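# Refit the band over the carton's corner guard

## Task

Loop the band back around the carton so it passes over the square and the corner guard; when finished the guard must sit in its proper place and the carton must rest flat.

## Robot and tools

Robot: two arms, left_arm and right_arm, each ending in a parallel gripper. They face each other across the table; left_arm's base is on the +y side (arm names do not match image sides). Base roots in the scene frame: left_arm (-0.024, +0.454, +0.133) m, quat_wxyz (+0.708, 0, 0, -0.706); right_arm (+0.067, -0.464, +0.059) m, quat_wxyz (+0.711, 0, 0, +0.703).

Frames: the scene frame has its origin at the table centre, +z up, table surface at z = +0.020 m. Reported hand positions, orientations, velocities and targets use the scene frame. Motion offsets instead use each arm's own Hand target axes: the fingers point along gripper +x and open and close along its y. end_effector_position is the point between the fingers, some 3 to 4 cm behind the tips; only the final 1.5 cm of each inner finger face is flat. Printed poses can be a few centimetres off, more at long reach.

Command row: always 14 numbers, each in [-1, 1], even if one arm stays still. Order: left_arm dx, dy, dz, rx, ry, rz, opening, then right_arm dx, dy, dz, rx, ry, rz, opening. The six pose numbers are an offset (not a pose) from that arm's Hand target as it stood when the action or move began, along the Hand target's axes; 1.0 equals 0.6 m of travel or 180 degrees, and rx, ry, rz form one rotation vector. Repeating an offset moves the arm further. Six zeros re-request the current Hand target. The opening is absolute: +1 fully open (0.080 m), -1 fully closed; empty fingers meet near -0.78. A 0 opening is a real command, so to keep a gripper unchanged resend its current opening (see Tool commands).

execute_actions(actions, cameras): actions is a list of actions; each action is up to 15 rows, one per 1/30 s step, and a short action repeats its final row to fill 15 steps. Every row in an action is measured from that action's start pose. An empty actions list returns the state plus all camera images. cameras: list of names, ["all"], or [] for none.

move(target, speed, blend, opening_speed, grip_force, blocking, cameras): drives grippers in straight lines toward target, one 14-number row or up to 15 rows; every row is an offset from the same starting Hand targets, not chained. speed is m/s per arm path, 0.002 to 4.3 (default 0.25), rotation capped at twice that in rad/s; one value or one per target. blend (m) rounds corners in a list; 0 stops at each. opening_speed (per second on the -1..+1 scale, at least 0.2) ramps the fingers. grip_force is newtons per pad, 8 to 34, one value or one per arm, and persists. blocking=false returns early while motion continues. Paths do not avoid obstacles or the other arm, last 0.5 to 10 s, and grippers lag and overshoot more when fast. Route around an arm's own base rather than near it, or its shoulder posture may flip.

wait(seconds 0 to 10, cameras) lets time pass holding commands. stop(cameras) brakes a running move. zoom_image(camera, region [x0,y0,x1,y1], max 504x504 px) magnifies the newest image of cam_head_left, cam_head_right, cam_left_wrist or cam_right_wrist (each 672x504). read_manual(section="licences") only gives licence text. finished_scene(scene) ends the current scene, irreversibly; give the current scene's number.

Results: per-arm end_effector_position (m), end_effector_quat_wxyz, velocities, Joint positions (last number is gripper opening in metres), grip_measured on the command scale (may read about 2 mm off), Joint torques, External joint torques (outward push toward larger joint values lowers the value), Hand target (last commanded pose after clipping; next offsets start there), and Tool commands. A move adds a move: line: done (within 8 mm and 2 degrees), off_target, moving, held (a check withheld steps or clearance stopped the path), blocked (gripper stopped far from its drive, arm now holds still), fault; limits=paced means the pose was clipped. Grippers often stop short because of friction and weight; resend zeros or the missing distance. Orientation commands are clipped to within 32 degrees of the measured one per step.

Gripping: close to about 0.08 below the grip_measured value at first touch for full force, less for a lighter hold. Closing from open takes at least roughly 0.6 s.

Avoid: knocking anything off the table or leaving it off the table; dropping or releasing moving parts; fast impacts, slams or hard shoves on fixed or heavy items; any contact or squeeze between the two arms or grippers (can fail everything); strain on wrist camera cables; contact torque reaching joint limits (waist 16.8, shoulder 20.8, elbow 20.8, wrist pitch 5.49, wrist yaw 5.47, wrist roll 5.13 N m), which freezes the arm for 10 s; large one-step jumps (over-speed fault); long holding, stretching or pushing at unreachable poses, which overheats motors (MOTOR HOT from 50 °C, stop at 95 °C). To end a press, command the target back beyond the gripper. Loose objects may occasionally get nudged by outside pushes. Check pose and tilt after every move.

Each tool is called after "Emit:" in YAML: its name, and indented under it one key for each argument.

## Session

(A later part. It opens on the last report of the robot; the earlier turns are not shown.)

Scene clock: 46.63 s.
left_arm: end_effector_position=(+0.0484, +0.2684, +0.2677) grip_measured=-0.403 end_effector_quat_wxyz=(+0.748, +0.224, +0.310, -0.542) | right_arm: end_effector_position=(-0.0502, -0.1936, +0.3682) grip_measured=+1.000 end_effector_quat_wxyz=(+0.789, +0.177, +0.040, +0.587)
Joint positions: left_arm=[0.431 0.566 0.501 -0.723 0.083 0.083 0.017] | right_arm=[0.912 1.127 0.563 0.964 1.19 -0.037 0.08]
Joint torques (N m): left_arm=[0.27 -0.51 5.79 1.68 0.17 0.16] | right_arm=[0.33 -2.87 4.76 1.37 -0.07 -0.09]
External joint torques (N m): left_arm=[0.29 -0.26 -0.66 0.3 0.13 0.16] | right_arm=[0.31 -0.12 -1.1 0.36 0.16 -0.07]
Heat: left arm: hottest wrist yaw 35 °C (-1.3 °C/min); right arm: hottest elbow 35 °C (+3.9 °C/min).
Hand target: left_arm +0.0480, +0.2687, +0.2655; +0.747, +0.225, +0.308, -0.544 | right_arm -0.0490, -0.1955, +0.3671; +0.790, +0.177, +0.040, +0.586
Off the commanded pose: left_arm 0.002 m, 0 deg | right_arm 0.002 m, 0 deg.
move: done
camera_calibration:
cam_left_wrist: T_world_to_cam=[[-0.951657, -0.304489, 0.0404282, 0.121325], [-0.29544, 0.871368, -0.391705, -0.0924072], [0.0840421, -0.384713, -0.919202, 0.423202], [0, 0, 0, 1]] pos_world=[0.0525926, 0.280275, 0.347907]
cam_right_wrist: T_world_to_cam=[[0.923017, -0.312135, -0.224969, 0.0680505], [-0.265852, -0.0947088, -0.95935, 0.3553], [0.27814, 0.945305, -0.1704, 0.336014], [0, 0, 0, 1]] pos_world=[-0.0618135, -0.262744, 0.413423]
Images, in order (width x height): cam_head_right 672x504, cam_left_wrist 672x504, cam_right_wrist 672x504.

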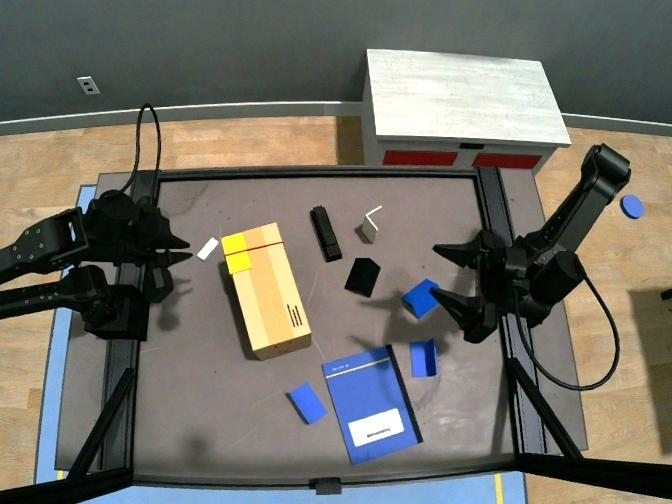

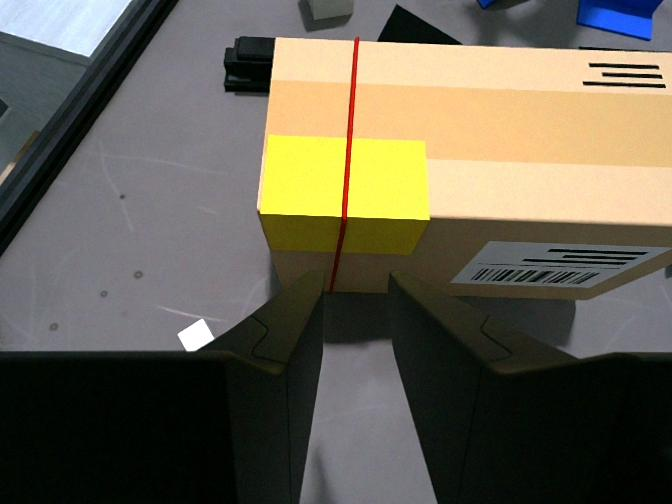

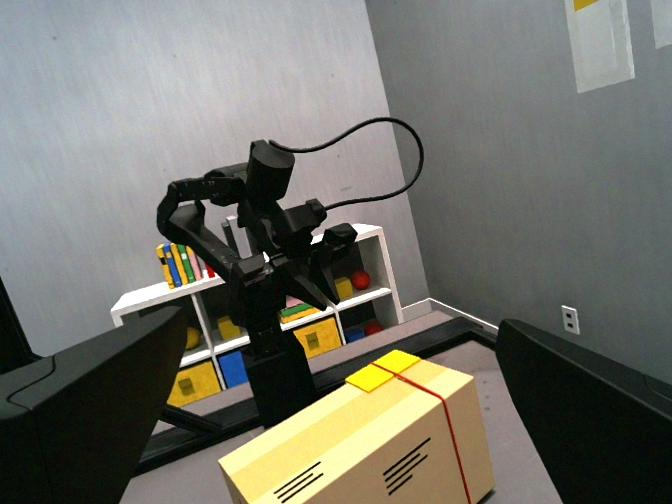

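Emit:
wait:
  seconds: 0.5

Emit:
finished_scene:
  scene: 2

Scene clock: 47.90 s.
left_arm: end_effector_position=(+0.0485, +0.2684, +0.2677) grip_measured=-0.403 end_effector_quat_wxyz=(+0.748, +0.224, +0.310, -0.542) | right_arm: end_effector_position=(-0.0502, -0.1936, +0.3682) grip_measured=+1.000 end_effector_quat_wxyz=(+0.789, +0.177, +0.040, +0.587)
Joint positions: left_arm=[0.431 0.566 0.501 -0.723 0.083 0.083 0.017] | right_arm=[0.912 1.127 0.563 0.964 1.19 -0.037 0.08]
Joint torques (N m): left_arm=[0.3 -0.51 5.82 1.67 0.18 0.16] | right_arm=[0.43 -2.88 4.78 1.38 -0.05 -0.09]
External joint torques (N m): left_arm=[0.3 -0.25 -0.67 0.28 0.14 0.16] | right_arm=[0.45 -0.13 -1.04 0.38 0.17 -0.07]
Heat: left arm: hottest wrist yaw 35 °C (-1.3 °C/min); right arm: hottest elbow 35 °C (+3.8 °C/min).
Hand target: left_arm +0.0481, +0.2688, +0.2655; +0.747, +0.224, +0.309, -0.544 | right_arm -0.0490, -0.1955, +0.3671; +0.790, +0.177, +0.040, +0.586
Tool commands: left_gripper/opening=-0.4 right_gripper/opening=+1.0
Off the commanded pose: left_arm 0.002 m, 0 deg | right_arm 0.002 m, 0 deg.
wait: 0.50 s; at rest from the start

The scene is finished: the task was done.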